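# Move cabinet doors from the roller line onto rack bars

## Task

Take cabinet doors off the roller line and set them into racks, aiming for as many as four. A door only counts when it rests flat in a rack, supported by a pair of bars that carry no other door. The robot must stay upright and untilted; if it falls over or ends leaning, the task fails.

## Robot and tools

ROBOT. A base that can drive in any direction carries a 1.7 m column. A carriage rides up and down it (lift_m, 0 to 1 m) and holds two six-joint arms, each ending in a five-finger hand. The arm bases sit about 0.57 m plus lift_m above the floor, with carriage parts hanging roughly 0.15 m lower. Each hand point reaches 0.78 m from its shoulder but only about 0.4 m below the arm base. Parked arm: joints 1-6 at 0, 0.05, 0.05, 1.45, 0, 0. Cameras: carriage_camera (fixed, facing forward and tilted about 20 degrees down), left_wrist_camera and right_wrist_camera (on the little-finger side, aimed at the hand point).

FRAMES. Base frame: origin on the floor below the base centre, x forward, y left, z up, in metres; the left_hand and right_hand readings are hand points in this frame. base_odometry uses the base frame as it was at the start, counts wheel turns only (slip counts as travel) and gives heading in rad, positive to the left.

move. Arguments: base, joints, speeds, min_time_s, cameras, blocking. base holds exactly one key, and each is an offset from where the base currently stands, not a place: translate_m (forward positive, -2 to 2 m), strafe_m (left positive, -2 to 2 m) or rotate_rad (counter-clockwise positive, -6.3 to 6.3 rad). joints is a single object for both arms and the lift, keyed by name; each value is an absolute target. Arm joints per side (left_/right_): joint1_rad -2.617 to 3.054 (turns the arm about the vertical, 0 forward, positive left); joint2_rad 0 to 3.141 (shoulder, 0 upper arm back, 1.57 up, 3.14 forward); joint3_rad 0 to 3.141 (elbow, 0 folded, 3.14 straight); joint4_rad -1.57 to 1.57 (wrist pitch, positive lifts the fingertips); joint5_rad -1.57 to 1.57 (wrist yaw, positive swings fingertips right, opposite to joint 1); joint6_rad -2.094 to 2.094 (hand roll, positive clockwise seen from the forearm). Hand keys per side: hand_little, hand_ring, hand_middle, hand_index, hand_thumb_bend, hand_thumb_turn, each -1 (closed) to +1 (open); thumb_turn -1 puts the thumb opposite the fingers. hand_force_limit (-1 to 1, roughly 0 to 10 N at the fingertip, 15 N for thumb motors) and hand_speed (-0.96 to 1) are settings only. speeds caps top speed for this action: translate_m and strafe_m 0.02-0.5 m/s, rotate_rad 0.05-1.57 rad/s, lift_m 0.08-0.27 m/s. min_time_s (0.1-8 s) sets the shortest duration of arm motions; too short a value speeds arms up and can overshoot. cameras is a list of names or ["all"]. blocking true (default) returns once everything is at rest; false returns quickly while the robot keeps going, and a later move replaces only the targets it names. Unknown keys make the call invalid; out-of-range values are refused, and a refusal or an unplanned stop cancels the remaining robot calls in that reply.

wait: seconds 0 to 10, returns state; ends early when running moves settle. stop: brakes all running motions (the base coasts a bit first); braked parts hold and may still press. zoom_image: camera plus region [x0, y0, x1, y1] in pixels of the latest image (672x504), at most 504 by 504. show_instructions: reference pages. finished_scene: ends the scene for good (scene 1); the doors must stay racked without the robot.

RESULTS. The move line reads done, or the worst status: off_target (rested short and may still push), contact_stop (base or lift sensed resistance, target dropped), time_out (after 14 s), not_followed (arm targets withheld because an arm would come within millimetres of itself or the other arm). on_its_own lists uncommanded actions. motor_effort gives percent effort with the action's peak in brackets; a lift effort that keeps falling while lowering means a hand or load is resting on something. <side>_hand_stopped_by lists little, ring, middle, index, thumb_bend, thumb_turn as moving, target, force, stalled or fault. Load readings are in N at the fingertip, positive when pushed open; a lost grip drops them near 0. MOTOR HOT warns at 75 °C; at 100 °C that arm goes limp for 30-60 s (limit_stop_at_motor_heat) and targets must be resent afterwards.

GRIPPING. A finger motor only starts when its target changes by at least 0.002. For a soft grip close at hand_speed -0.94 or lower; to squeeze harder raise force_limit and send a more closed target. The thumb opposed plus fingers wraps objects 0.035-0.065 m thick or handles down to about 0.025 m.

CAUTIONS. Hand readings can be off, usually the true hand sits lower, and a level hand droops 7-25 cm under 1 kg. Arms move joints together, so hands travel on a curve; unfold away from obstacles and approach in small steps. Arms have no contact stop and keep pressing, which heats them; park arms when idle. Never let the arms hit or press each other, including fingers; a hard press ends the scene. Tipping risk grows with a high carriage, outstretched or loaded arms, pushing or pulling, and sudden stops; do not swing both loaded stretched arms quickly. If the base gets stuck against something, back off about 0.2 m the way it came. Don't drive backward beneath a table edge. Avoid dropping doors, slamming them, or hard hits on fixed or heavy objects. Loose items may occasionally get nudged by outside pushes.

Each tool is called after "Request:" as name(argument=value, ...), one argument or row to a line, values as JSON.

Reference images:

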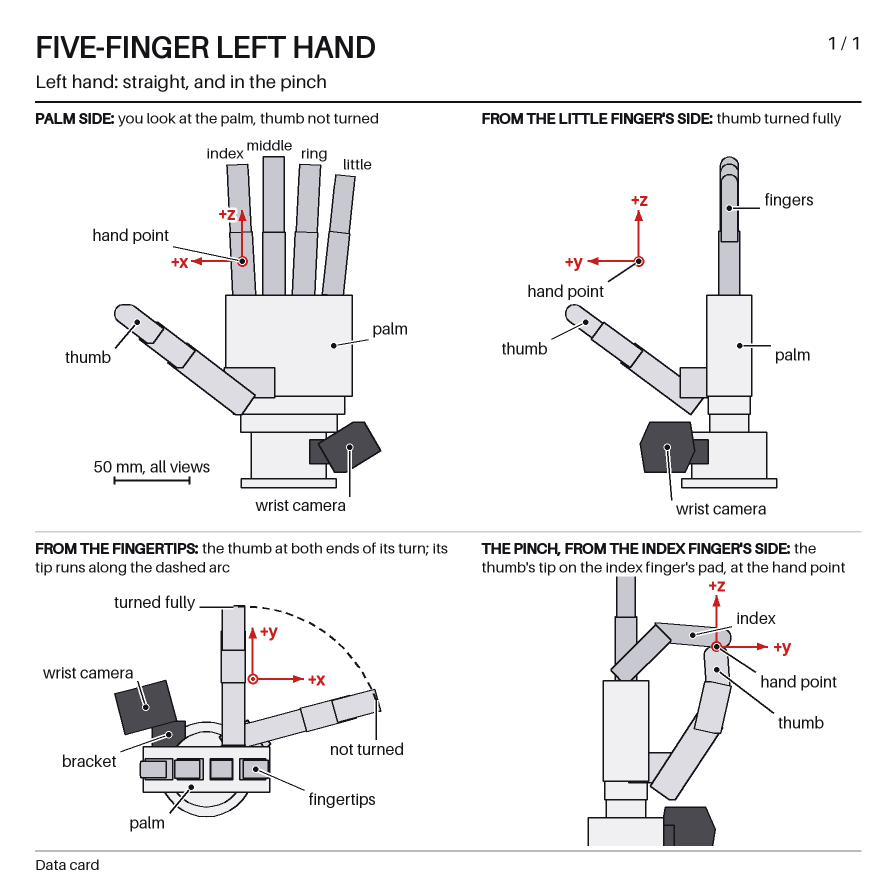

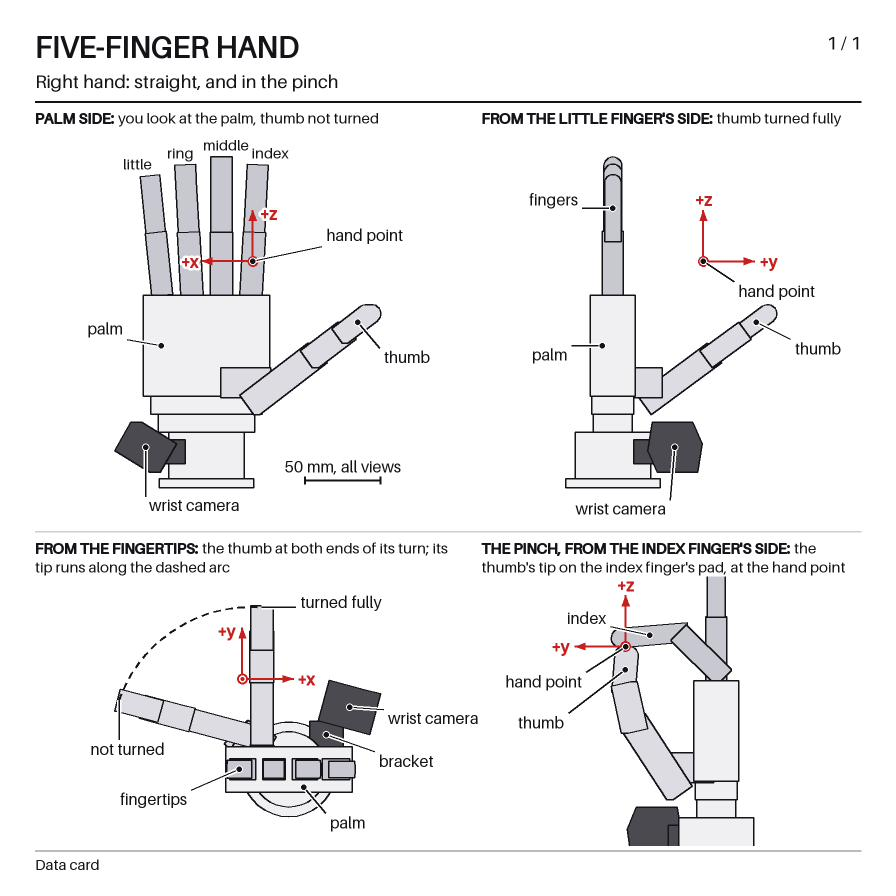

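## Session

Request:
move(
)

Scene clock: 0.00 s.
Joint torques (N m): no reading
base_odometry: x=+0.000 y=+0.000 heading=+0.000
base_status: not commanded
joint_positions: lift_m=+0.300 left_joint1_rad=-0.007 left_joint2_rad=+0.050 left_joint3_rad=+0.049 left_joint4_rad=+1.411 left_joint5_rad=-0.029 left_joint6_rad=+0.038 right_joint1_rad=+0.014 right_joint2_rad=+0.053 right_joint3_rad=+0.024 right_joint4_rad=+1.454 right_joint5_rad=+0.031 right_joint6_rad=+0.009 left_hand_little=+1.000 left_hand_ring=+1.000 left_hand_middle=+1.000 left_hand_index=+1.000 left_hand_thumb_turn=+1.000 left_hand_thumb_bend=+1.000 left_hand_force_limit=+0.000 left_hand_speed=-0.800 right_hand_little=+1.000 right_hand_ring=+1.000 right_hand_middle=+1.000 right_hand_index=+1.000 right_hand_thumb_turn=+1.000 right_hand_thumb_bend=+1.000 right_hand_force_limit=+0.000 right_hand_speed=-0.800
joint_status: not commanded
left_hand_stopped_by: target,target,target,target,target,target
right_hand_stopped_by: target,target,target,target,target,target
left_little_load_n: 0.0
left_ring_load_n: 0.0
left_middle_load_n: 0.0
left_index_load_n: 0.0
left_thumb_bend_load_n: 0.0
left_thumb_turn_load_n: 0.0
right_little_load_n: 0.0
right_ring_load_n: 0.0
right_middle_load_n: 0.0
right_index_load_n: 0.0
right_thumb_bend_load_n: 0.0
right_thumb_turn_load_n: 0.0
motor_effort: lift_m=+17 drive_wheels=-1
left_hand: x=+0.3263 y=+0.2831 z=+1.2960 quat_wxyz=(+0.717, -0.066, +0.048, -0.693) (m; base frame)
right_hand: x=+0.3222 y=-0.2798 z=+1.2918 quat_wxyz=(+0.712, -0.041, +0.062, -0.698) (m; base frame)
pictures: carriage_camera, left_wrist_camera, right_wrist_camera

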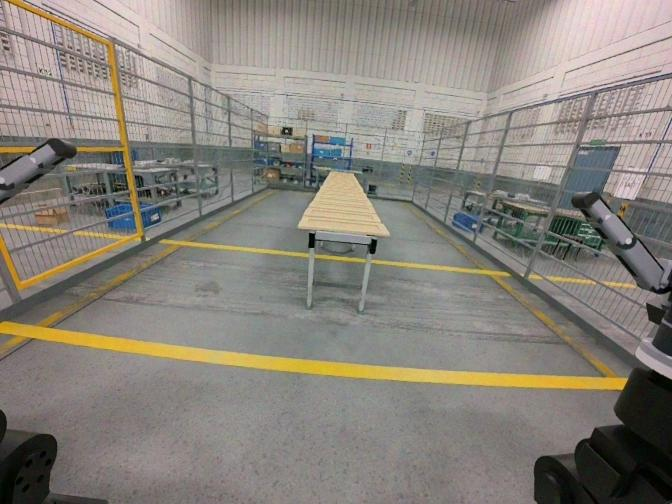

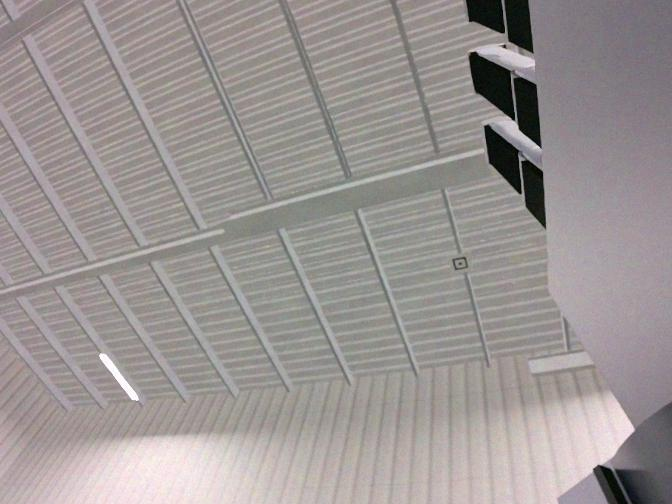

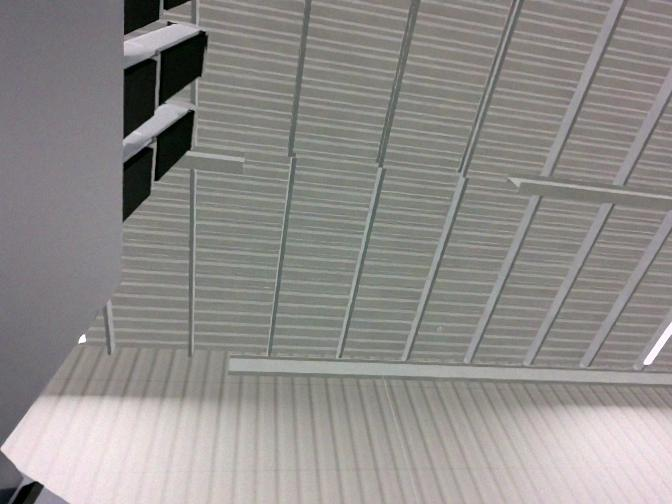

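Request:
zoom_image(
  camera="carriage_camera",
  region=[200, 80, 500, 330],
)

Request:
move(
  base={"rotate_rad": 1.5},
  cameras=["carriage_camera"],
)

Request:
move(
  base={"rotate_rad": 1.6},
  cameras=["carriage_camera"],
)

Request:
move(
  base={"rotate_rad": 1.6},
  cameras=["carriage_camera"],
)

Scaled by 1.680 from the camera's 672x504 image, which has a finer 960x720 frame.

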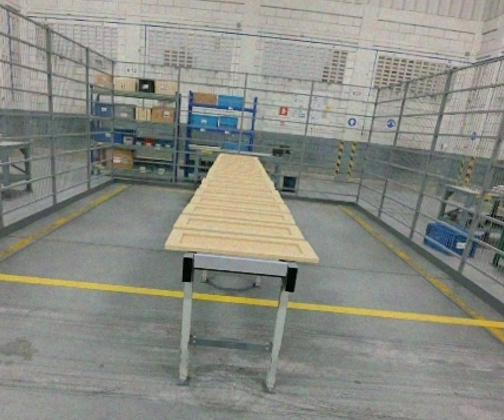

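Scene clock: 13.57 s.
Joint torques (N m): left_arm=[-0.5 2.61 6.13 0.01 0.05 -0.04] | right_arm=[0.28 3.56 6.3 0 -0.1 0.02]
move: done
base_odometry: x=+0.000 y=+0.000 heading=+1.500
base_status: done
joint_positions: lift_m=+0.300 left_joint1_rad=-0.007 left_joint2_rad=+0.050 left_joint3_rad=+0.049 left_joint4_rad=+1.411 left_joint5_rad=-0.029 left_joint6_rad=+0.038 right_joint1_rad=+0.014 right_joint2_rad=+0.053 right_joint3_rad=+0.024 right_joint4_rad=+1.454 right_joint5_rad=+0.031 right_joint6_rad=+0.009 left_hand_little=+1.000 left_hand_ring=+1.000 left_hand_middle=+1.000 left_hand_index=+1.000 left_hand_thumb_turn=+1.000 left_hand_thumb_bend=+1.000 left_hand_force_limit=+0.000 left_hand_speed=-0.800 right_hand_little=+1.000 right_hand_ring=+1.000 right_hand_middle=+1.000 right_hand_index=+1.000 right_hand_thumb_turn=+1.000 right_hand_thumb_bend=+1.000 right_hand_force_limit=+0.000 right_hand_speed=-0.800
joint_status: not commanded
left_hand_stopped_by: target,target,target,target,target,target
right_hand_stopped_by: target,target,target,target,target,target
left_little_load_n: 0.0
left_ring_load_n: 0.0
left_middle_load_n: 0.0
left_index_load_n: 0.0
left_thumb_bend_load_n: 0.0
left_thumb_turn_load_n: 0.0
right_little_load_n: 0.0
right_ring_load_n: 0.0
right_middle_load_n: 0.0
right_index_load_n: 0.0
right_thumb_bend_load_n: 0.0
right_thumb_turn_load_n: 0.0
motor_effort: lift_m=+17(17) drive_wheels=+2(10)
left_hand: x=+0.3263 y=+0.2831 z=+1.2960 quat_wxyz=(+0.717, -0.066, +0.048, -0.693) (m; base frame)
right_hand: x=+0.3222 y=-0.2798 z=+1.2918 quat_wxyz=(+0.712, -0.041, +0.062, -0.698) (m; base frame)
pictures: carriage_camera

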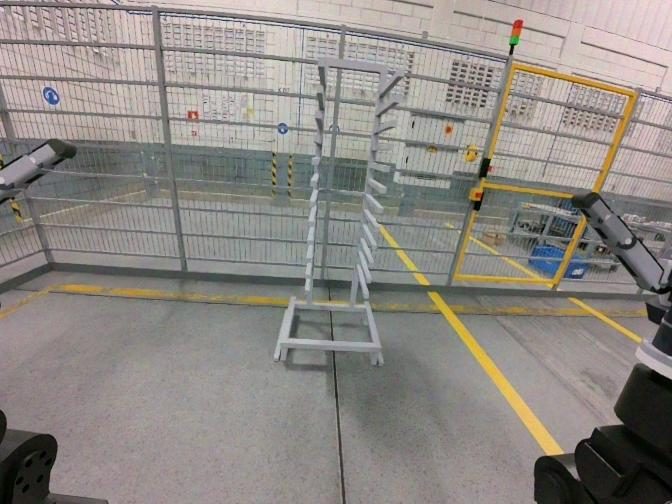

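Scene clock: 16.70 s.
Joint torques (N m): left_arm=[-0.49 2.59 6.12 0.01 0.05 -0.04] | right_arm=[0.29 3.58 6.28 0 -0.1 0.03]
move: done
base_odometry: x=+0.000 y=+0.000 heading=+3.099
base_status: done
joint_positions: lift_m=+0.300 left_joint1_rad=-0.007 left_joint2_rad=+0.050 left_joint3_rad=+0.049 left_joint4_rad=+1.411 left_joint5_rad=-0.029 left_joint6_rad=+0.038 right_joint1_rad=+0.014 right_joint2_rad=+0.053 right_joint3_rad=+0.024 right_joint4_rad=+1.454 right_joint5_rad=+0.031 right_joint6_rad=+0.009 left_hand_little=+1.000 left_hand_ring=+1.000 left_hand_middle=+1.000 left_hand_index=+1.000 left_hand_thumb_turn=+1.000 left_hand_thumb_bend=+1.000 left_hand_force_limit=+0.000 left_hand_speed=-0.800 right_hand_little=+1.000 right_hand_ring=+1.000 right_hand_middle=+1.000 right_hand_index=+1.000 right_hand_thumb_turn=+1.000 right_hand_thumb_bend=+1.000 right_hand_force_limit=+0.000 right_hand_speed=-0.800
joint_status: not commanded
left_hand_stopped_by: target,target,target,target,target,target
right_hand_stopped_by: target,target,target,target,target,target
left_little_load_n: 0.0
left_ring_load_n: 0.0
left_middle_load_n: 0.0
left_index_load_n: 0.0
left_thumb_bend_load_n: 0.0
left_thumb_turn_load_n: 0.0
right_little_load_n: 0.0
right_ring_load_n: 0.0
right_middle_load_n: 0.0
right_index_load_n: 0.0
right_thumb_bend_load_n: 0.0
right_thumb_turn_load_n: 0.0
motor_effort: lift_m=+17(17) drive_wheels=+4(9)
left_hand: x=+0.3263 y=+0.2831 z=+1.2960 quat_wxyz=(+0.717, -0.066, +0.048, -0.693) (m; base frame)
right_hand: x=+0.3222 y=-0.2798 z=+1.2918 quat_wxyz=(+0.712, -0.041, +0.062, -0.698) (m; base frame)
pictures: carriage_camera

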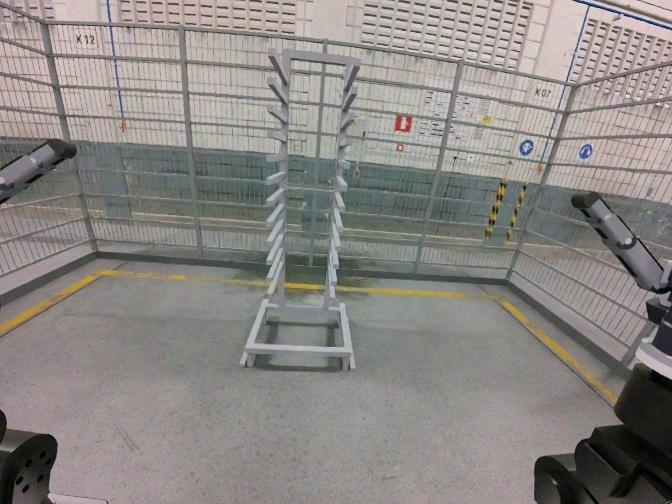

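Scene clock: 19.83 s.
Joint torques (N m): left_arm=[-0.5 2.59 6.15 0.01 0.05 -0.04] | right_arm=[0.29 3.56 6.27 0 -0.1 0.02]
move: done
base_odometry: x=+0.000 y=+0.000 heading=-1.585
base_status: done
joint_positions: lift_m=+0.300 left_joint1_rad=-0.007 left_joint2_rad=+0.050 left_joint3_rad=+0.049 left_joint4_rad=+1.411 left_joint5_rad=-0.029 left_joint6_rad=+0.038 right_joint1_rad=+0.014 right_joint2_rad=+0.053 right_joint3_rad=+0.024 right_joint4_rad=+1.454 right_joint5_rad=+0.031 right_joint6_rad=+0.009 left_hand_little=+1.000 left_hand_ring=+1.000 left_hand_middle=+1.000 left_hand_index=+1.000 left_hand_thumb_turn=+1.000 left_hand_thumb_bend=+1.000 left_hand_force_limit=+0.000 left_hand_speed=-0.800 right_hand_little=+1.000 right_hand_ring=+1.000 right_hand_middle=+1.000 right_hand_index=+1.000 right_hand_thumb_turn=+1.000 right_hand_thumb_bend=+1.000 right_hand_force_limit=+0.000 right_hand_speed=-0.800
joint_status: not commanded
left_hand_stopped_by: target,target,target,target,target,target
right_hand_stopped_by: target,target,target,target,target,target
left_little_load_n: 0.0
left_ring_load_n: 0.0
left_middle_load_n: 0.0
left_index_load_n: 0.0
left_thumb_bend_load_n: 0.0
left_thumb_turn_load_n: 0.0
right_little_load_n: 0.0
right_ring_load_n: 0.0
right_middle_load_n: 0.0
right_index_load_n: 0.0
right_thumb_bend_load_n: 0.0
right_thumb_turn_load_n: 0.5
motor_effort: lift_m=+17(17) drive_wheels=+4(10)
left_hand: x=+0.3263 y=+0.2831 z=+1.2960 quat_wxyz=(+0.717, -0.066, +0.048, -0.693) (m; base frame)
right_hand: x=+0.3222 y=-0.2798 z=+1.2918 quat_wxyz=(+0.712, -0.041, +0.062, -0.698) (m; base frame)
pictures: carriage_camera

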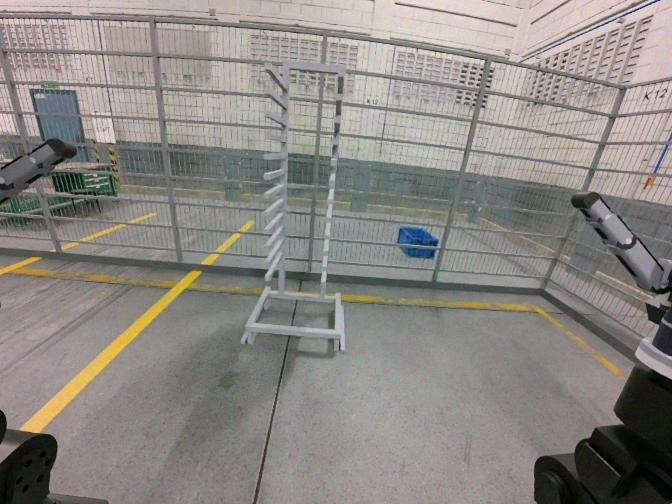

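Request:
zoom_image(
  camera="carriage_camera",
  region=[200, 40, 400, 360],
)

Scaled by 1.575 from the camera's 672x504 image, which has a finer 960x720 frame.

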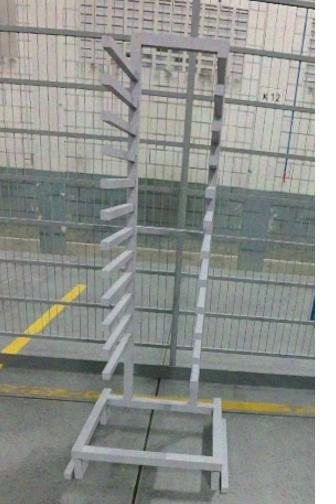

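Request:
move(
  base={"rotate_rad": 1.585},
)

Request:
move(
  base={"translate_m": 1.0},
  joints={"lift_m": 0.4},
  speeds={"translate_m": 0.3},
  cameras=["carriage_camera"],
)

Request:
zoom_image(
  camera="carriage_camera",
  region=[220, 120, 460, 440],
)

Scene clock: 51.53 s.
Joint torques (N m): left_arm=[-0.5 2.61 6.13 0.01 0.05 -0.04] | right_arm=[0.28 3.56 6.28 0 -0.09 0.03]
move: done
base_odometry: x=+0.000 y=+0.000 heading=+0.000
base_status: done
joint_positions: lift_m=+0.300 left_joint1_rad=-0.007 left_joint2_rad=+0.050 left_joint3_rad=+0.049 left_joint4_rad=+1.411 left_joint5_rad=-0.029 left_joint6_rad=+0.038 right_joint1_rad=+0.014 right_joint2_rad=+0.053 right_joint3_rad=+0.024 right_joint4_rad=+1.454 right_joint5_rad=+0.031 right_joint6_rad=+0.009 left_hand_little=+1.000 left_hand_ring=+1.000 left_hand_middle=+1.000 left_hand_index=+1.000 left_hand_thumb_turn=+1.000 left_hand_thumb_bend=+1.000 left_hand_force_limit=+0.000 left_hand_speed=-0.800 right_hand_little=+1.000 right_hand_ring=+1.000 right_hand_middle=+1.000 right_hand_index=+1.000 right_hand_thumb_turn=+1.000 right_hand_thumb_bend=+1.000 right_hand_force_limit=+0.000 right_hand_speed=-0.800
joint_status: not commanded
left_hand_stopped_by: target,target,target,target,target,target
right_hand_stopped_by: target,target,target,target,target,target
left_little_load_n: 0.0
left_ring_load_n: 0.0
left_middle_load_n: 0.0
left_index_load_n: 0.0
left_thumb_bend_load_n: 0.0
left_thumb_turn_load_n: 0.0
right_little_load_n: 0.0
right_ring_load_n: 0.0
right_middle_load_n: 0.0
right_index_load_n: 0.0
right_thumb_bend_load_n: 0.0
right_thumb_turn_load_n: -0.5
motor_effort: lift_m=+17(17) drive_wheels=+4(10)
left_hand: x=+0.3263 y=+0.2831 z=+1.2960 quat_wxyz=(+0.717, -0.066, +0.048, -0.693) (m; base frame)
right_hand: x=+0.3222 y=-0.2798 z=+1.2918 quat_wxyz=(+0.712, -0.041, +0.062, -0.698) (m; base frame)
pictures: none

Scene clock: 56.37 s.
Joint torques (N m): left_arm=[-0.5 2.61 6.06 0.01 0.05 -0.04] | right_arm=[0.27 3.56 6.28 -0.01 -0.1 0.03]
move: done
base_odometry: x=+1.000 y=+0.001 heading=+0.001
base_status: done
joint_positions: lift_m=+0.400 left_joint1_rad=-0.007 left_joint2_rad=+0.050 left_joint3_rad=+0.049 left_joint4_rad=+1.411 left_joint5_rad=-0.029 left_joint6_rad=+0.038 right_joint1_rad=+0.014 right_joint2_rad=+0.053 right_joint3_rad=+0.024 right_joint4_rad=+1.455 right_joint5_rad=+0.031 right_joint6_rad=+0.009 left_hand_little=+1.000 left_hand_ring=+1.000 left_hand_middle=+1.000 left_hand_index=+1.000 left_hand_thumb_turn=+1.000 left_hand_thumb_bend=+1.000 left_hand_force_limit=+0.000 left_hand_speed=-0.800 right_hand_little=+1.000 right_hand_ring=+1.000 right_hand_middle=+1.000 right_hand_index=+1.000 right_hand_thumb_turn=+1.000 right_hand_thumb_bend=+1.000 right_hand_force_limit=+0.000 right_hand_speed=-0.800
joint_status: all done
left_hand_stopped_by: target,target,target,target,target,target
right_hand_stopped_by: target,target,target,target,target,target
left_little_load_n: 0.0
left_ring_load_n: 0.0
left_middle_load_n: 0.0
left_index_load_n: 0.0
left_thumb_bend_load_n: 0.0
left_thumb_turn_load_n: 0.0
right_little_load_n: 0.0
right_ring_load_n: 0.0
right_middle_load_n: 0.0
right_index_load_n: 0.0
right_thumb_bend_load_n: 0.0
right_thumb_turn_load_n: 0.0
motor_effort: lift_m=+18(25) drive_wheels=-6(14)
left_hand: x=+0.3263 y=+0.2831 z=+1.3958 quat_wxyz=(+0.717, -0.066, +0.048, -0.693) (m; base frame)
right_hand: x=+0.3220 y=-0.2798 z=+1.3917 quat_wxyz=(+0.712, -0.040, +0.062, -0.698) (m; base frame)
pictures: carriage_camera
camera_calibration:
carriage_camera: T_world_to_cam=[[-0.0227887, -0.995641, 0.0904469, -0.120441], [-0.37447, -0.0753833, -0.92417, 1.31191], [0.926959, -0.0549303, -0.371119, 0.3966], [0, 0, 0, 1]] pos_world=[0.120895, 0.000765987, 1.37051]

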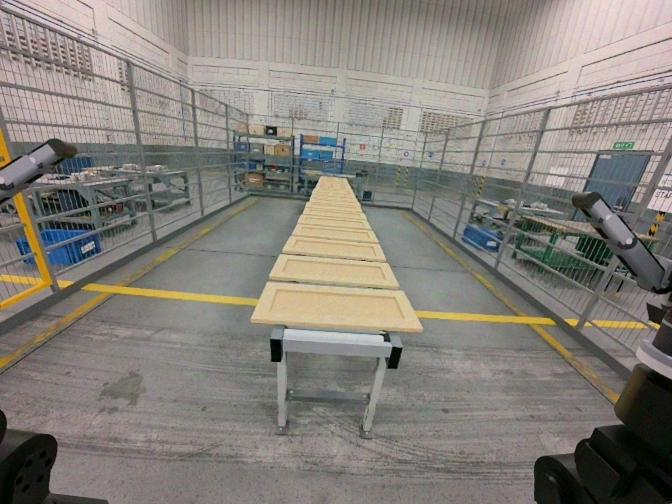

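Scaled by 1.575 from the camera's 672x504 image, which has a finer 960x720 frame.

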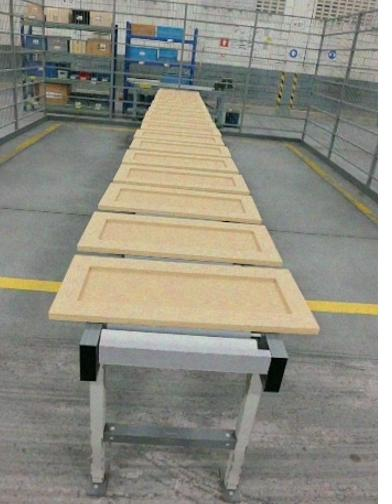

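Request:
move(
  joints={"lift_m": 0.0},
  cameras=["carriage_camera"],
)

Request:
zoom_image(
  camera="carriage_camera",
  region=[220, 120, 460, 440],
)

Scene clock: 159.73 s.
Joint torques (N m): left_arm=[-0.49 2.59 6.13 0.01 0.05 -0.04] | right_arm=[0.29 3.56 6.28 -0.02 -0.1 0.03]
move: done
base_odometry: x=+1.000 y=+0.001 heading=+0.001
base_status: not commanded
joint_positions: lift_m=+0.002 left_joint1_rad=-0.007 left_joint2_rad=+0.050 left_joint3_rad=+0.049 left_joint4_rad=+1.411 left_joint5_rad=-0.029 left_joint6_rad=+0.038 right_joint1_rad=+0.014 right_joint2_rad=+0.053 right_joint3_rad=+0.024 right_joint4_rad=+1.455 right_joint5_rad=+0.031 right_joint6_rad=+0.009 left_hand_little=+1.000 left_hand_ring=+1.000 left_hand_middle=+1.000 left_hand_index=+1.000 left_hand_thumb_turn=+1.000 left_hand_thumb_bend=+1.000 left_hand_force_limit=+0.000 left_hand_speed=-0.800 right_hand_little=+1.000 right_hand_ring=+1.000 right_hand_middle=+1.000 right_hand_index=+1.000 right_hand_thumb_turn=+1.000 right_hand_thumb_bend=+1.000 right_hand_force_limit=+0.000 right_hand_speed=-0.800
joint_status: all done
joint sent to its limit — lift_m, lower limit.
left_hand_stopped_by: target,target,target,target,target,target
right_hand_stopped_by: target,target,target,target,target,target
left_little_load_n: 0.0
left_ring_load_n: 0.0
left_middle_load_n: 0.0
left_index_load_n: 0.0
left_thumb_bend_load_n: 0.0
left_thumb_turn_load_n: 0.0
right_little_load_n: 0.0
right_ring_load_n: 0.0
right_middle_load_n: 0.0
right_index_load_n: 0.0
right_thumb_bend_load_n: 0.0
right_thumb_turn_load_n: 0.0
motor_effort: lift_m=+16(18) drive_wheels=-4(8)
left_hand: x=+0.3263 y=+0.2831 z=+0.9980 quat_wxyz=(+0.717, -0.066, +0.048, -0.693) (m; base frame)
right_hand: x=+0.3220 y=-0.2798 z=+0.9939 quat_wxyz=(+0.712, -0.040, +0.062, -0.698) (m; base frame)
pictures: carriage_camera
camera_calibration:
carriage_camera: T_world_to_cam=[[-0.0227887, -0.995641, 0.0904469, -0.0844519], [-0.37447, -0.0753833, -0.92417, 0.944186], [0.926959, -0.0549303, -0.371119, 0.248932], [0, 0, 0, 1]] pos_world=[0.120895, 0.000765987, 0.97261]

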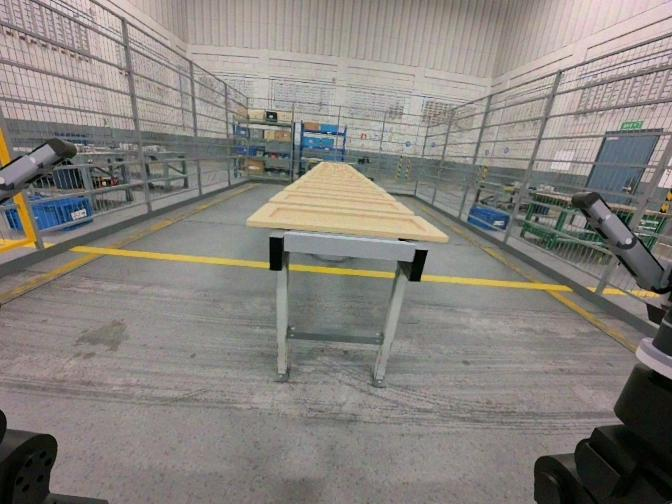

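Scaled by 1.575 from the camera's 672x504 image, which has a finer 960x720 frame.

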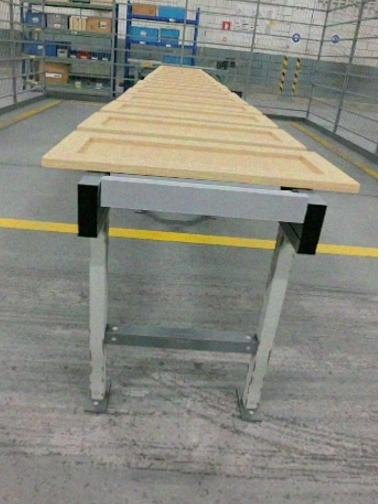

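Request:
move(
  base={"translate_m": -1.0},
  joints={"lift_m": 0.3},
)

Request:
move(
  base={"rotate_rad": 1.57},
)

Request:
move(
  base={"translate_m": 0.6},
  cameras=["carriage_camera"],
)

Request:
zoom_image(
  camera="carriage_camera",
  region=[150, 0, 500, 504],
)

Request:
move(
  joints={"lift_m": 0.7},
  cameras=["carriage_camera"],
)

Request:
zoom_image(
  camera="carriage_camera",
  region=[150, 0, 500, 504],
)

Scene clock: 223.03 s.
Joint torques (N m): left_arm=[-0.5 2.59 6.13 0 0.05 -0.04] | right_arm=[0.28 3.48 6.31 -0.01 -0.09 0.03]
move: done
base_odometry: x=+0.000 y=-0.001 heading=+0.002
base_status: done
joint_positions: lift_m=+0.300 left_joint1_rad=-0.007 left_joint2_rad=+0.050 left_joint3_rad=+0.049 left_joint4_rad=+1.411 left_joint5_rad=-0.029 left_joint6_rad=+0.038 right_joint1_rad=+0.014 right_joint2_rad=+0.053 right_joint3_rad=+0.024 right_joint4_rad=+1.453 right_joint5_rad=+0.031 right_joint6_rad=+0.009 left_hand_little=+1.000 left_hand_ring=+1.000 left_hand_middle=+1.000 left_hand_index=+1.000 left_hand_thumb_turn=+1.000 left_hand_thumb_bend=+1.000 left_hand_force_limit=+0.000 left_hand_speed=-0.800 right_hand_little=+1.000 right_hand_ring=+1.000 right_hand_middle=+1.000 right_hand_index=+1.000 right_hand_thumb_turn=+1.000 right_hand_thumb_bend=+1.000 right_hand_force_limit=+0.000 right_hand_speed=-0.800
joint_status: all done
left_hand_stopped_by: target,target,target,target,target,target
right_hand_stopped_by: target,target,target,target,target,target
left_little_load_n: 0.0
left_ring_load_n: 0.0
left_middle_load_n: 0.0
left_index_load_n: 0.0
left_thumb_bend_load_n: 0.0
left_thumb_turn_load_n: 0.0
right_little_load_n: 0.0
right_ring_load_n: 0.0
right_middle_load_n: 0.0
right_index_load_n: 0.0
right_thumb_bend_load_n: 0.0
right_thumb_turn_load_n: 0.0
motor_effort: lift_m=+18(25) drive_wheels=-7(16)
left_hand: x=+0.3263 y=+0.2831 z=+1.2958 quat_wxyz=(+0.717, -0.066, +0.048, -0.693) (m; base frame)
right_hand: x=+0.3225 y=-0.2799 z=+1.2916 quat_wxyz=(+0.712, -0.041, +0.063, -0.698) (m; base frame)
pictures: none

Scene clock: 226.13 s.
Joint torques (N m): left_arm=[-0.51 2.59 6.12 0.01 0.05 -0.04] | right_arm=[0.25 3.58 6.27 0.01 -0.1 0.03]
move: done
base_odometry: x=+0.000 y=-0.001 heading=+1.571
base_status: done
joint_positions: lift_m=+0.300 left_joint1_rad=-0.007 left_joint2_rad=+0.050 left_joint3_rad=+0.049 left_joint4_rad=+1.411 left_joint5_rad=-0.029 left_joint6_rad=+0.038 right_joint1_rad=+0.014 right_joint2_rad=+0.053 right_joint3_rad=+0.024 right_joint4_rad=+1.454 right_joint5_rad=+0.031 right_joint6_rad=+0.009 left_hand_little=+1.000 left_hand_ring=+1.000 left_hand_middle=+1.000 left_hand_index=+1.000 left_hand_thumb_turn=+1.000 left_hand_thumb_bend=+1.000 left_hand_force_limit=+0.000 left_hand_speed=-0.800 right_hand_little=+1.000 right_hand_ring=+1.000 right_hand_middle=+1.000 right_hand_index=+1.000 right_hand_thumb_turn=+1.000 right_hand_thumb_bend=+1.000 right_hand_force_limit=+0.000 right_hand_speed=-0.800
joint_status: not commanded
left_hand_stopped_by: target,target,target,target,target,target
right_hand_stopped_by: target,target,target,target,target,target
left_little_load_n: 0.5
left_ring_load_n: 0.0
left_middle_load_n: 0.0
left_index_load_n: 0.0
left_thumb_bend_load_n: 0.0
left_thumb_turn_load_n: 0.0
right_little_load_n: 0.0
right_ring_load_n: 0.0
right_middle_load_n: 0.0
right_index_load_n: 0.0
right_thumb_bend_load_n: 0.0
right_thumb_turn_load_n: 0.0
motor_effort: lift_m=+18(19) drive_wheels=+4(10)
left_hand: x=+0.3263 y=+0.2831 z=+1.2958 quat_wxyz=(+0.717, -0.066, +0.048, -0.693) (m; base frame)
right_hand: x=+0.3223 y=-0.2799 z=+1.2916 quat_wxyz=(+0.712, -0.041, +0.062, -0.698) (m; base frame)
pictures: none

Scene clock: 229.53 s.
Joint torques (N m): left_arm=[-0.5 2.58 6.12 0.01 0.05 -0.04] | right_arm=[0.28 3.58 6.28 -0.01 -0.1 0.03]
move: done
base_odometry: x=-0.001 y=+0.599 heading=+1.572
base_status: done
joint_positions: lift_m=+0.300 left_joint1_rad=-0.007 left_joint2_rad=+0.050 left_joint3_rad=+0.049 left_joint4_rad=+1.411 left_joint5_rad=-0.029 left_joint6_rad=+0.038 right_joint1_rad=+0.014 right_joint2_rad=+0.053 right_joint3_rad=+0.024 right_joint4_rad=+1.453 right_joint5_rad=+0.031 right_joint6_rad=+0.009 left_hand_little=+1.000 left_hand_ring=+1.000 left_hand_middle=+1.000 left_hand_index=+1.000 left_hand_thumb_turn=+1.000 left_hand_thumb_bend=+1.000 left_hand_force_limit=+0.000 left_hand_speed=-0.800 right_hand_little=+1.000 right_hand_ring=+1.000 right_hand_middle=+1.000 right_hand_index=+1.000 right_hand_thumb_turn=+1.000 right_hand_thumb_bend=+1.000 right_hand_force_limit=+0.000 right_hand_speed=-0.800
joint_status: not commanded
left_hand_stopped_by: target,target,target,target,target,target
right_hand_stopped_by: target,target,target,target,target,target
left_little_load_n: 0.0
left_ring_load_n: 0.0
left_middle_load_n: 0.0
left_index_load_n: 0.0
left_thumb_bend_load_n: 0.0
left_thumb_turn_load_n: 0.0
right_little_load_n: 0.0
right_ring_load_n: 0.0
right_middle_load_n: 0.0
right_index_load_n: 0.0
right_thumb_bend_load_n: 0.0
right_thumb_turn_load_n: 0.0
motor_effort: lift_m=+18(19) drive_wheels=-4(15)
left_hand: x=+0.3263 y=+0.2831 z=+1.2958 quat_wxyz=(+0.717, -0.066, +0.048, -0.693) (m; base frame)
right_hand: x=+0.3224 y=-0.2799 z=+1.2916 quat_wxyz=(+0.712, -0.041, +0.062, -0.698) (m; base frame)
pictures: carriage_camera
camera_calibration:
carriage_camera: T_world_to_cam=[[-0.0227887, -0.995641, 0.0904469, -0.111396], [-0.37447, -0.0753833, -0.92417, 1.2195], [0.926959, -0.0549303, -0.371119, 0.359488], [0, 0, 0, 1]] pos_world=[0.120895, 0.000765987, 1.27051]

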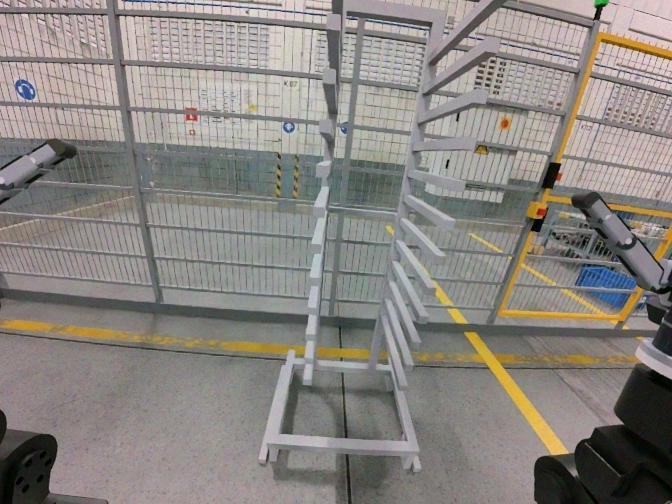

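Scaled by 1.000.

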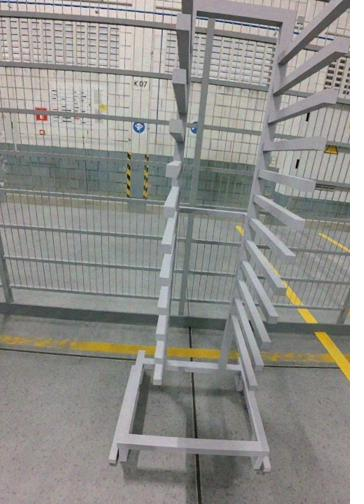

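Scene clock: 231.67 s.
Joint torques (N m): left_arm=[-0.49 2.59 6.13 0.01 0.05 -0.04] | right_arm=[0.27 3.58 6.28 0.02 -0.1 0.04]
move: done
base_odometry: x=-0.001 y=+0.599 heading=+1.572
base_status: not commanded
joint_positions: lift_m=+0.700 left_joint1_rad=-0.007 left_joint2_rad=+0.050 left_joint3_rad=+0.049 left_joint4_rad=+1.411 left_joint5_rad=-0.029 left_joint6_rad=+0.038 right_joint1_rad=+0.014 right_joint2_rad=+0.053 right_joint3_rad=+0.024 right_joint4_rad=+1.453 right_joint5_rad=+0.031 right_joint6_rad=+0.009 left_hand_little=+1.000 left_hand_ring=+1.000 left_hand_middle=+1.000 left_hand_index=+1.000 left_hand_thumb_turn=+1.000 left_hand_thumb_bend=+1.000 left_hand_force_limit=+0.000 left_hand_speed=-0.800 right_hand_little=+1.000 right_hand_ring=+1.000 right_hand_middle=+1.000 right_hand_index=+1.000 right_hand_thumb_turn=+1.000 right_hand_thumb_bend=+1.000 right_hand_force_limit=+0.000 right_hand_speed=-0.800
joint_status: all done
left_hand_stopped_by: target,target,target,target,target,target
right_hand_stopped_by: target,target,target,target,target,target
left_little_load_n: 0.0
left_ring_load_n: 0.0
left_middle_load_n: 0.0
left_index_load_n: 0.0
left_thumb_bend_load_n: 0.0
left_thumb_turn_load_n: 0.0
right_little_load_n: 0.0
right_ring_load_n: 0.0
right_middle_load_n: 0.0
right_index_load_n: 0.0
right_thumb_bend_load_n: 0.0
right_thumb_turn_load_n: 0.0
motor_effort: lift_m=+18(28) drive_wheels=-5(7)
left_hand: x=+0.3263 y=+0.2831 z=+1.6958 quat_wxyz=(+0.717, -0.066, +0.048, -0.693) (m; base frame)
right_hand: x=+0.3224 y=-0.2799 z=+1.6916 quat_wxyz=(+0.712, -0.041, +0.062, -0.698) (m; base frame)
pictures: carriage_camera
camera_calibration:
carriage_camera: T_world_to_cam=[[-0.0227887, -0.995641, 0.0904469, -0.147575], [-0.37447, -0.0753833, -0.92417, 1.58916], [0.926959, -0.0549303, -0.371119, 0.507936], [0, 0, 0, 1]] pos_world=[0.120895, 0.000765987, 1.67051]

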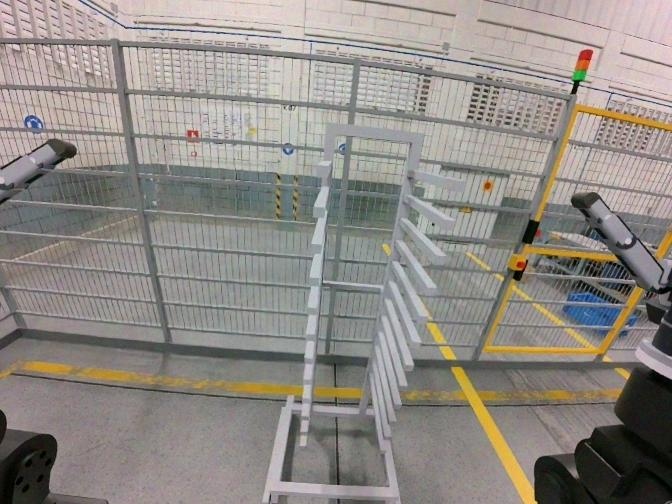

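Scaled by 1.000.

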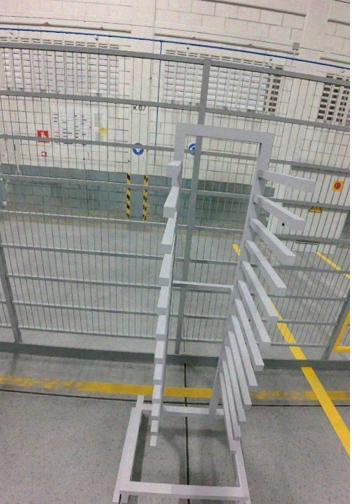

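Request:
move(
  base={"translate_m": -0.6},
  joints={"lift_m": 0.3},
)

Request:
move(
  joints={"left_joint2_rad": 0.8, "left_joint3_rad": 0.8, "left_joint4_rad": 0.0, "right_joint2_rad": 0.8, "right_joint3_rad": 0.8, "right_joint4_rad": 0.0},
)

Request:
move(
  joints={"left_joint2_rad": 1.57, "left_joint3_rad": 1.57, "left_joint4_rad": 0.0, "right_joint2_rad": 1.57, "right_joint3_rad": 1.17, "right_joint4_rad": 0.4},
  cameras=["all"],
)

Scene clock: 294.27 s.
Joint torques (N m): left_arm=[-0.5 2.66 6.12 0.04 0.05 -0.04] | right_arm=[0.27 3.63 6.27 0 -0.1 0.03]
move: done
base_odometry: x=+0.000 y=-0.001 heading=+1.573
base_status: done
joint_positions: lift_m=+0.300 left_joint1_rad=-0.007 left_joint2_rad=+0.050 left_joint3_rad=+0.049 left_joint4_rad=+1.412 left_joint5_rad=-0.029 left_joint6_rad=+0.038 right_joint1_rad=+0.014 right_joint2_rad=+0.053 right_joint3_rad=+0.024 right_joint4_rad=+1.453 right_joint5_rad=+0.031 right_joint6_rad=+0.009 left_hand_little=+1.000 left_hand_ring=+1.000 left_hand_middle=+1.000 left_hand_index=+1.000 left_hand_thumb_turn=+1.000 left_hand_thumb_bend=+1.000 left_hand_force_limit=+0.000 left_hand_speed=-0.800 right_hand_little=+1.000 right_hand_ring=+1.000 right_hand_middle=+1.000 right_hand_index=+1.000 right_hand_thumb_turn=+1.000 right_hand_thumb_bend=+1.000 right_hand_force_limit=+0.000 right_hand_speed=-0.800
joint_status: all done
left_hand_stopped_by: target,target,target,target,target,target
right_hand_stopped_by: target,target,target,target,target,target
left_little_load_n: 0.0
left_ring_load_n: 0.0
left_middle_load_n: 0.0
left_index_load_n: 0.0
left_thumb_bend_load_n: 0.0
left_thumb_turn_load_n: 0.0
right_little_load_n: 0.0
right_ring_load_n: 0.0
right_middle_load_n: 0.0
right_index_load_n: 0.0
right_thumb_bend_load_n: 0.0
right_thumb_turn_load_n: 0.0
motor_effort: lift_m=+16(19) drive_wheels=-6(15)
left_hand: x=+0.3262 y=+0.2831 z=+1.2963 quat_wxyz=(+0.717, -0.066, +0.048, -0.693) (m; base frame)
right_hand: x=+0.3224 y=-0.2799 z=+1.2920 quat_wxyz=(+0.712, -0.041, +0.062, -0.698) (m; base frame)
pictures: none

Scene clock: 296.03 s.
Joint torques (N m): left_arm=[-0.49 -0.81 11.32 1.76 0.04 -0.05] | right_arm=[0.32 -0.88 10.91 2.4 -0.07 0.03]
move: done
base_odometry: x=+0.000 y=-0.001 heading=+1.573
base_status: not commanded
joint_positions: lift_m=+0.300 left_joint1_rad=-0.007 left_joint2_rad=+0.794 left_joint3_rad=+0.763 left_joint4_rad=+0.016 left_joint5_rad=-0.029 left_joint6_rad=+0.038 right_joint1_rad=+0.014 right_joint2_rad=+0.798 right_joint3_rad=+0.767 right_joint4_rad=+0.005 right_joint5_rad=+0.031 right_joint6_rad=+0.009 left_hand_little=+1.000 left_hand_ring=+1.000 left_hand_middle=+1.000 left_hand_index=+1.000 left_hand_thumb_turn=+1.000 left_hand_thumb_bend=+1.000 left_hand_force_limit=+0.000 left_hand_speed=-0.800 right_hand_little=+1.000 right_hand_ring=+1.000 right_hand_middle=+1.000 right_hand_index=+1.000 right_hand_thumb_turn=+1.000 right_hand_thumb_bend=+1.000 right_hand_force_limit=+0.000 right_hand_speed=-0.800
joint_status: all done
left_hand_stopped_by: target,target,target,target,target,target
right_hand_stopped_by: target,target,target,target,target,target
left_little_load_n: 0.0
left_ring_load_n: 0.0
left_middle_load_n: 0.0
left_index_load_n: 0.0
left_thumb_bend_load_n: 0.0
left_thumb_turn_load_n: -0.5
right_little_load_n: 0.0
right_ring_load_n: 0.0
right_middle_load_n: 0.0
right_index_load_n: 0.0
right_thumb_bend_load_n: 0.0
right_thumb_turn_load_n: 0.0
motor_effort: lift_m=+15(16) drive_wheels=-5(7)
left_hand: x=+0.5709 y=+0.2815 z=+1.1432 quat_wxyz=(+0.511, -0.500, +0.508, -0.481) (m; base frame)
right_hand: x=+0.5709 y=-0.2763 z=+1.1421 quat_wxyz=(+0.491, -0.500, +0.513, -0.496) (m; base frame)
pictures: none

Scene clock: 297.60 s.
Joint torques (N m): left_arm=[-0.5 -5.72 11.15 1.87 0.04 -0.04] | right_arm=[0.28 -7.08 10.77 2.84 -0.07 0.03]
move: done
base_odometry: x=+0.000 y=-0.001 heading=+1.573
base_status: not commanded
joint_positions: lift_m=+0.300 left_joint1_rad=-0.007 left_joint2_rad=+1.558 left_joint3_rad=+1.535 left_joint4_rad=+0.006 left_joint5_rad=-0.029 left_joint6_rad=+0.038 right_joint1_rad=+0.014 right_joint2_rad=+1.572 right_joint3_rad=+1.139 right_joint4_rad=+0.367 right_joint5_rad=+0.031 right_joint6_rad=+0.009 left_hand_little=+1.000 left_hand_ring=+1.000 left_hand_middle=+1.000 left_hand_index=+1.000 left_hand_thumb_turn=+1.000 left_hand_thumb_bend=+1.000 left_hand_force_limit=+0.000 left_hand_speed=-0.800 right_hand_little=+1.000 right_hand_ring=+1.000 right_hand_middle=+1.000 right_hand_index=+1.000 right_hand_thumb_turn=+1.000 right_hand_thumb_bend=+1.000 right_hand_force_limit=+0.000 right_hand_speed=-0.800
joint_status: all done
left_hand_stopped_by: target,target,target,target,target,target
right_hand_stopped_by: target,target,target,target,target,target
left_little_load_n: 0.0
left_ring_load_n: 0.0
left_middle_load_n: 0.0
left_index_load_n: 0.0
left_thumb_bend_load_n: 0.0
left_thumb_turn_load_n: 0.0
right_little_load_n: 0.0
right_ring_load_n: 0.0
right_middle_load_n: 0.0
right_index_load_n: 0.0
right_thumb_bend_load_n: 0.0
right_thumb_turn_load_n: 0.0
motor_effort: lift_m=+16(16) drive_wheels=-5(6)
left_hand: x=+0.7519 y=+0.2803 z=+1.2201 quat_wxyz=(+0.511, -0.500, +0.508, -0.480) (m; base frame)
right_hand: x=+0.7534 y=-0.2737 z=+1.1055 quat_wxyz=(+0.481, -0.510, +0.522, -0.486) (m; base frame)
pictures: carriage_camera, left_wrist_camera, right_wrist_camera
camera_calibration:
carriage_camera: T_world_to_cam=[[-0.0227887, -0.995641, 0.0904469, -0.111432], [-0.37447, -0.0753833, -0.92417, 1.21987], [0.926959, -0.0549303, -0.371119, 0.359637], [0, 0, 0, 1]] pos_world=[0.120895, 0.000765987, 1.27091]
left_wrist_camera: T_world_to_cam=[[0.00698336, -0.295251, 0.955394, -1.09147], [-0.481191, -0.83852, -0.255615, 0.912181], [0.876588, -0.457942, -0.147928, -0.234554], [0, 0, 0, 1]] pos_world=[0.652163, 0.335213, 1.24125]
right_wrist_camera: T_world_to_cam=[[-0.0294956, -0.230161, -0.972705, 1.04123], [-0.537076, 0.824371, -0.178776, 0.82602], [0.843018, 0.517144, -0.147929, -0.220145], [0, 0, 0, 1]] pos_world=[0.659934, -0.327448, 1.12792]

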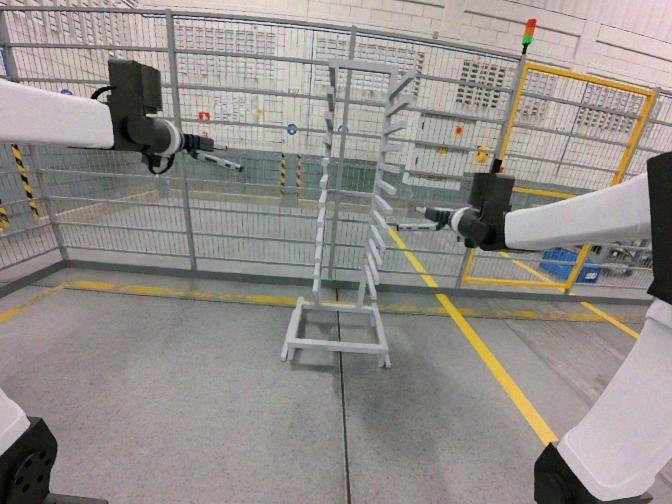

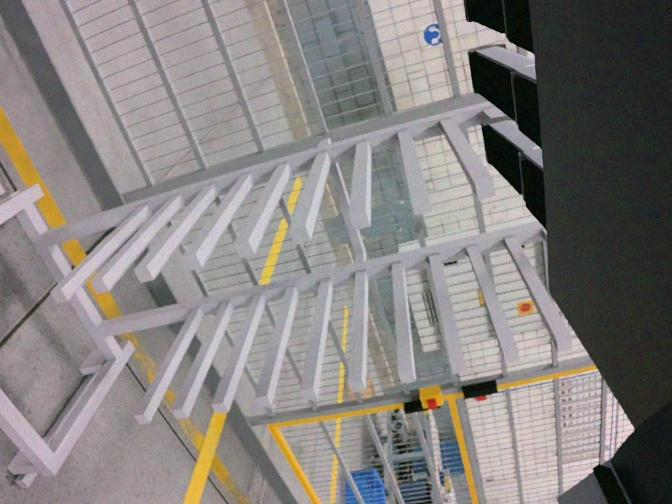

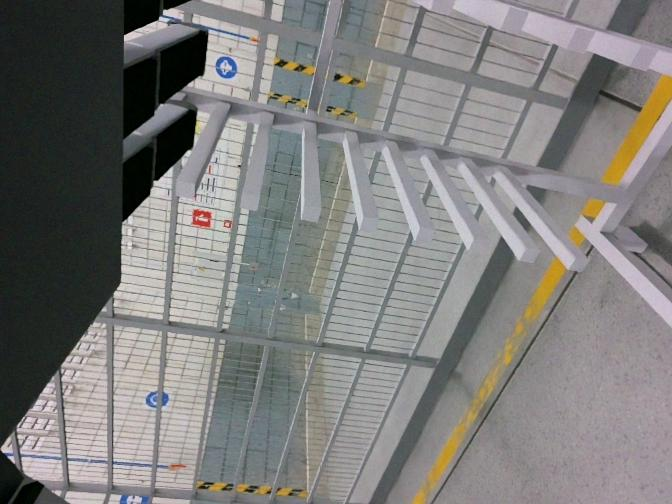

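Request:
move(
  joints={"lift_m": 0.15, "left_joint1_rad": 0.6, "left_joint2_rad": 2.1, "left_joint3_rad": 1.15, "left_joint4_rad": 0.95, "left_joint5_rad": 1.5, "left_joint6_rad": 0, "right_joint1_rad": -0.6, "right_joint2_rad": 2.1, "right_joint3_rad": 1.15, "right_joint4_rad": 0.95, "right_joint5_rad": -1.5, "right_joint6_rad": 0, "left_hand_thumb_turn": -1, "right_hand_thumb_turn": -1, "left_hand_speed": 0, "right_hand_speed": 0},
  cameras=["all"],
)

Scene clock: 457.00 s.
Joint torques (N m): left_arm=[-0.17 -7.75 5.14 1.36 0.21 -0.13] | right_arm=[0.23 -10.18 6.3 1.86 -0.3 -0.05]
move: done
base_odometry: x=+0.000 y=-0.001 heading=+1.573
base_status: not commanded
joint_positions: lift_m=+0.150 left_joint1_rad=+0.597 left_joint2_rad=+2.083 left_joint3_rad=+1.161 left_joint4_rad=+0.932 left_joint5_rad=+1.483 left_joint6_rad=+0.011 right_joint1_rad=-0.599 right_joint2_rad=+2.111 right_joint3_rad=+1.143 right_joint4_rad=+0.923 right_joint5_rad=-1.486 right_joint6_rad=+0.006 left_hand_little=+1.000 left_hand_ring=+1.000 left_hand_middle=+1.000 left_hand_index=+1.000 left_hand_thumb_turn=-1.000 left_hand_thumb_bend=+1.000 left_hand_force_limit=+0.000 left_hand_speed=+0.000 right_hand_little=+1.000 right_hand_ring=+1.000 right_hand_middle=+1.000 right_hand_index=+1.000 right_hand_thumb_turn=-1.000 right_hand_thumb_bend=+1.000 right_hand_force_limit=+0.000 right_hand_speed=+0.000
joint_status: all done
left_hand_stopped_by: target,target,target,target,target,target
right_hand_stopped_by: target,target,target,target,target,target
left_little_load_n: 0.0
left_ring_load_n: 0.0
left_middle_load_n: 0.0
left_index_load_n: 0.0
left_thumb_bend_load_n: 0.0
left_thumb_turn_load_n: 0.0
right_little_load_n: -0.5
right_ring_load_n: 0.0
right_middle_load_n: 0.0
right_index_load_n: 0.0
right_thumb_bend_load_n: 0.0
right_thumb_turn_load_n: 0.0
motor_effort: lift_m=+17(21) drive_wheels=+3(6)
left_hand: x=+0.6682 y=+0.3729 z=+0.8287 quat_wxyz=(+0.244, -0.230, +0.668, -0.664) (m; base frame)
right_hand: x=+0.6629 y=-0.3704 z=+0.8136 quat_wxyz=(+0.671, -0.661, +0.254, -0.220) (m; base frame)
pictures: carriage_camera, left_wrist_camera, right_wrist_camera
camera_calibration:
carriage_camera: T_world_to_cam=[[-0.0227887, -0.995641, 0.0904469, -0.0978471], [-0.37447, -0.0753833, -0.92417, 1.08106], [0.926959, -0.0549303, -0.371119, 0.303895], [0, 0, 0, 1]] pos_world=[0.120895, 0.000765987, 1.12071]
left_wrist_camera: T_world_to_cam=[[-0.226073, -0.162929, 0.960388, -0.587306], [-0.957868, -0.142108, -0.249589, 0.903299], [0.177144, -0.97635, -0.123938, 0.464206], [0, 0, 0, 1]] pos_world=[0.650236, 0.485904, 0.847028]
right_wrist_camera: T_world_to_cam=[[0.167525, -0.0910001, -0.981659, 0.660469], [-0.978921, 0.102645, -0.176573, 0.8287], [0.11683, 0.990547, -0.0718864, 0.457834], [0, 0, 0, 1]] pos_world=[0.647098, -0.478465, 0.827593]

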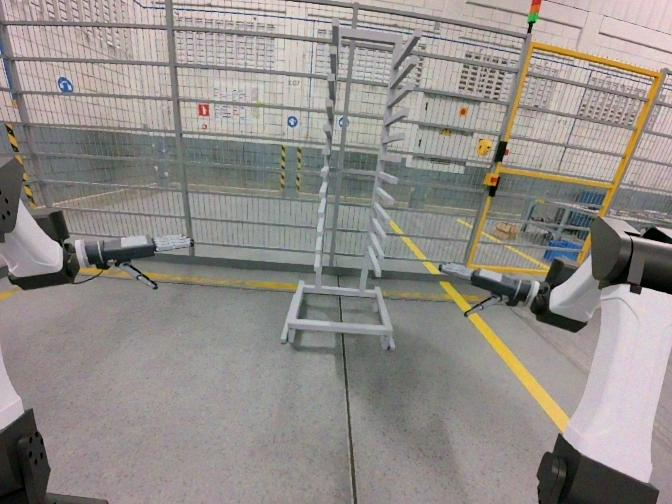

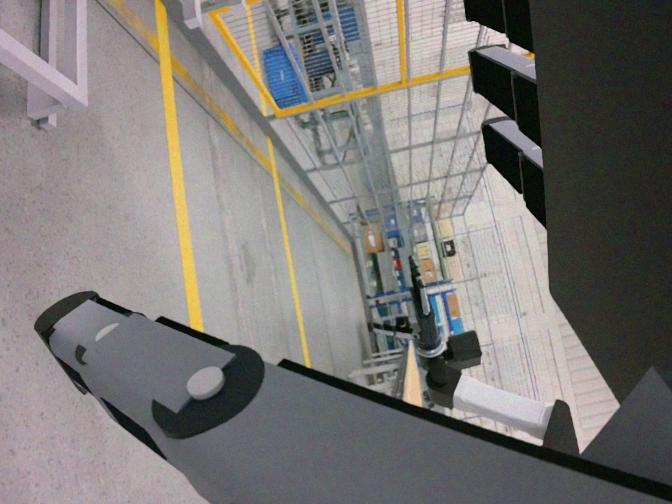

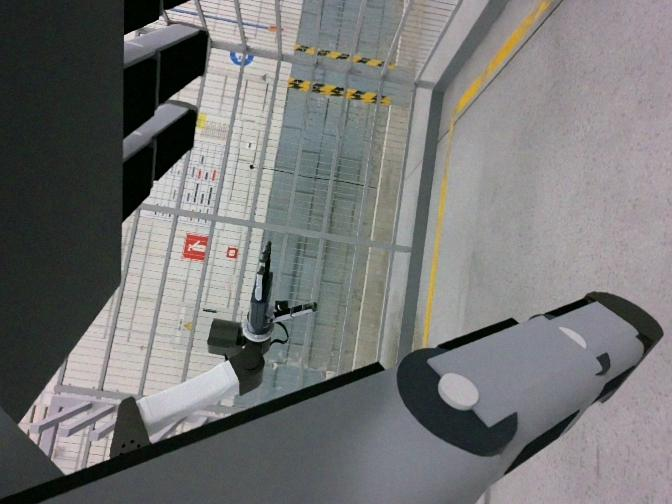

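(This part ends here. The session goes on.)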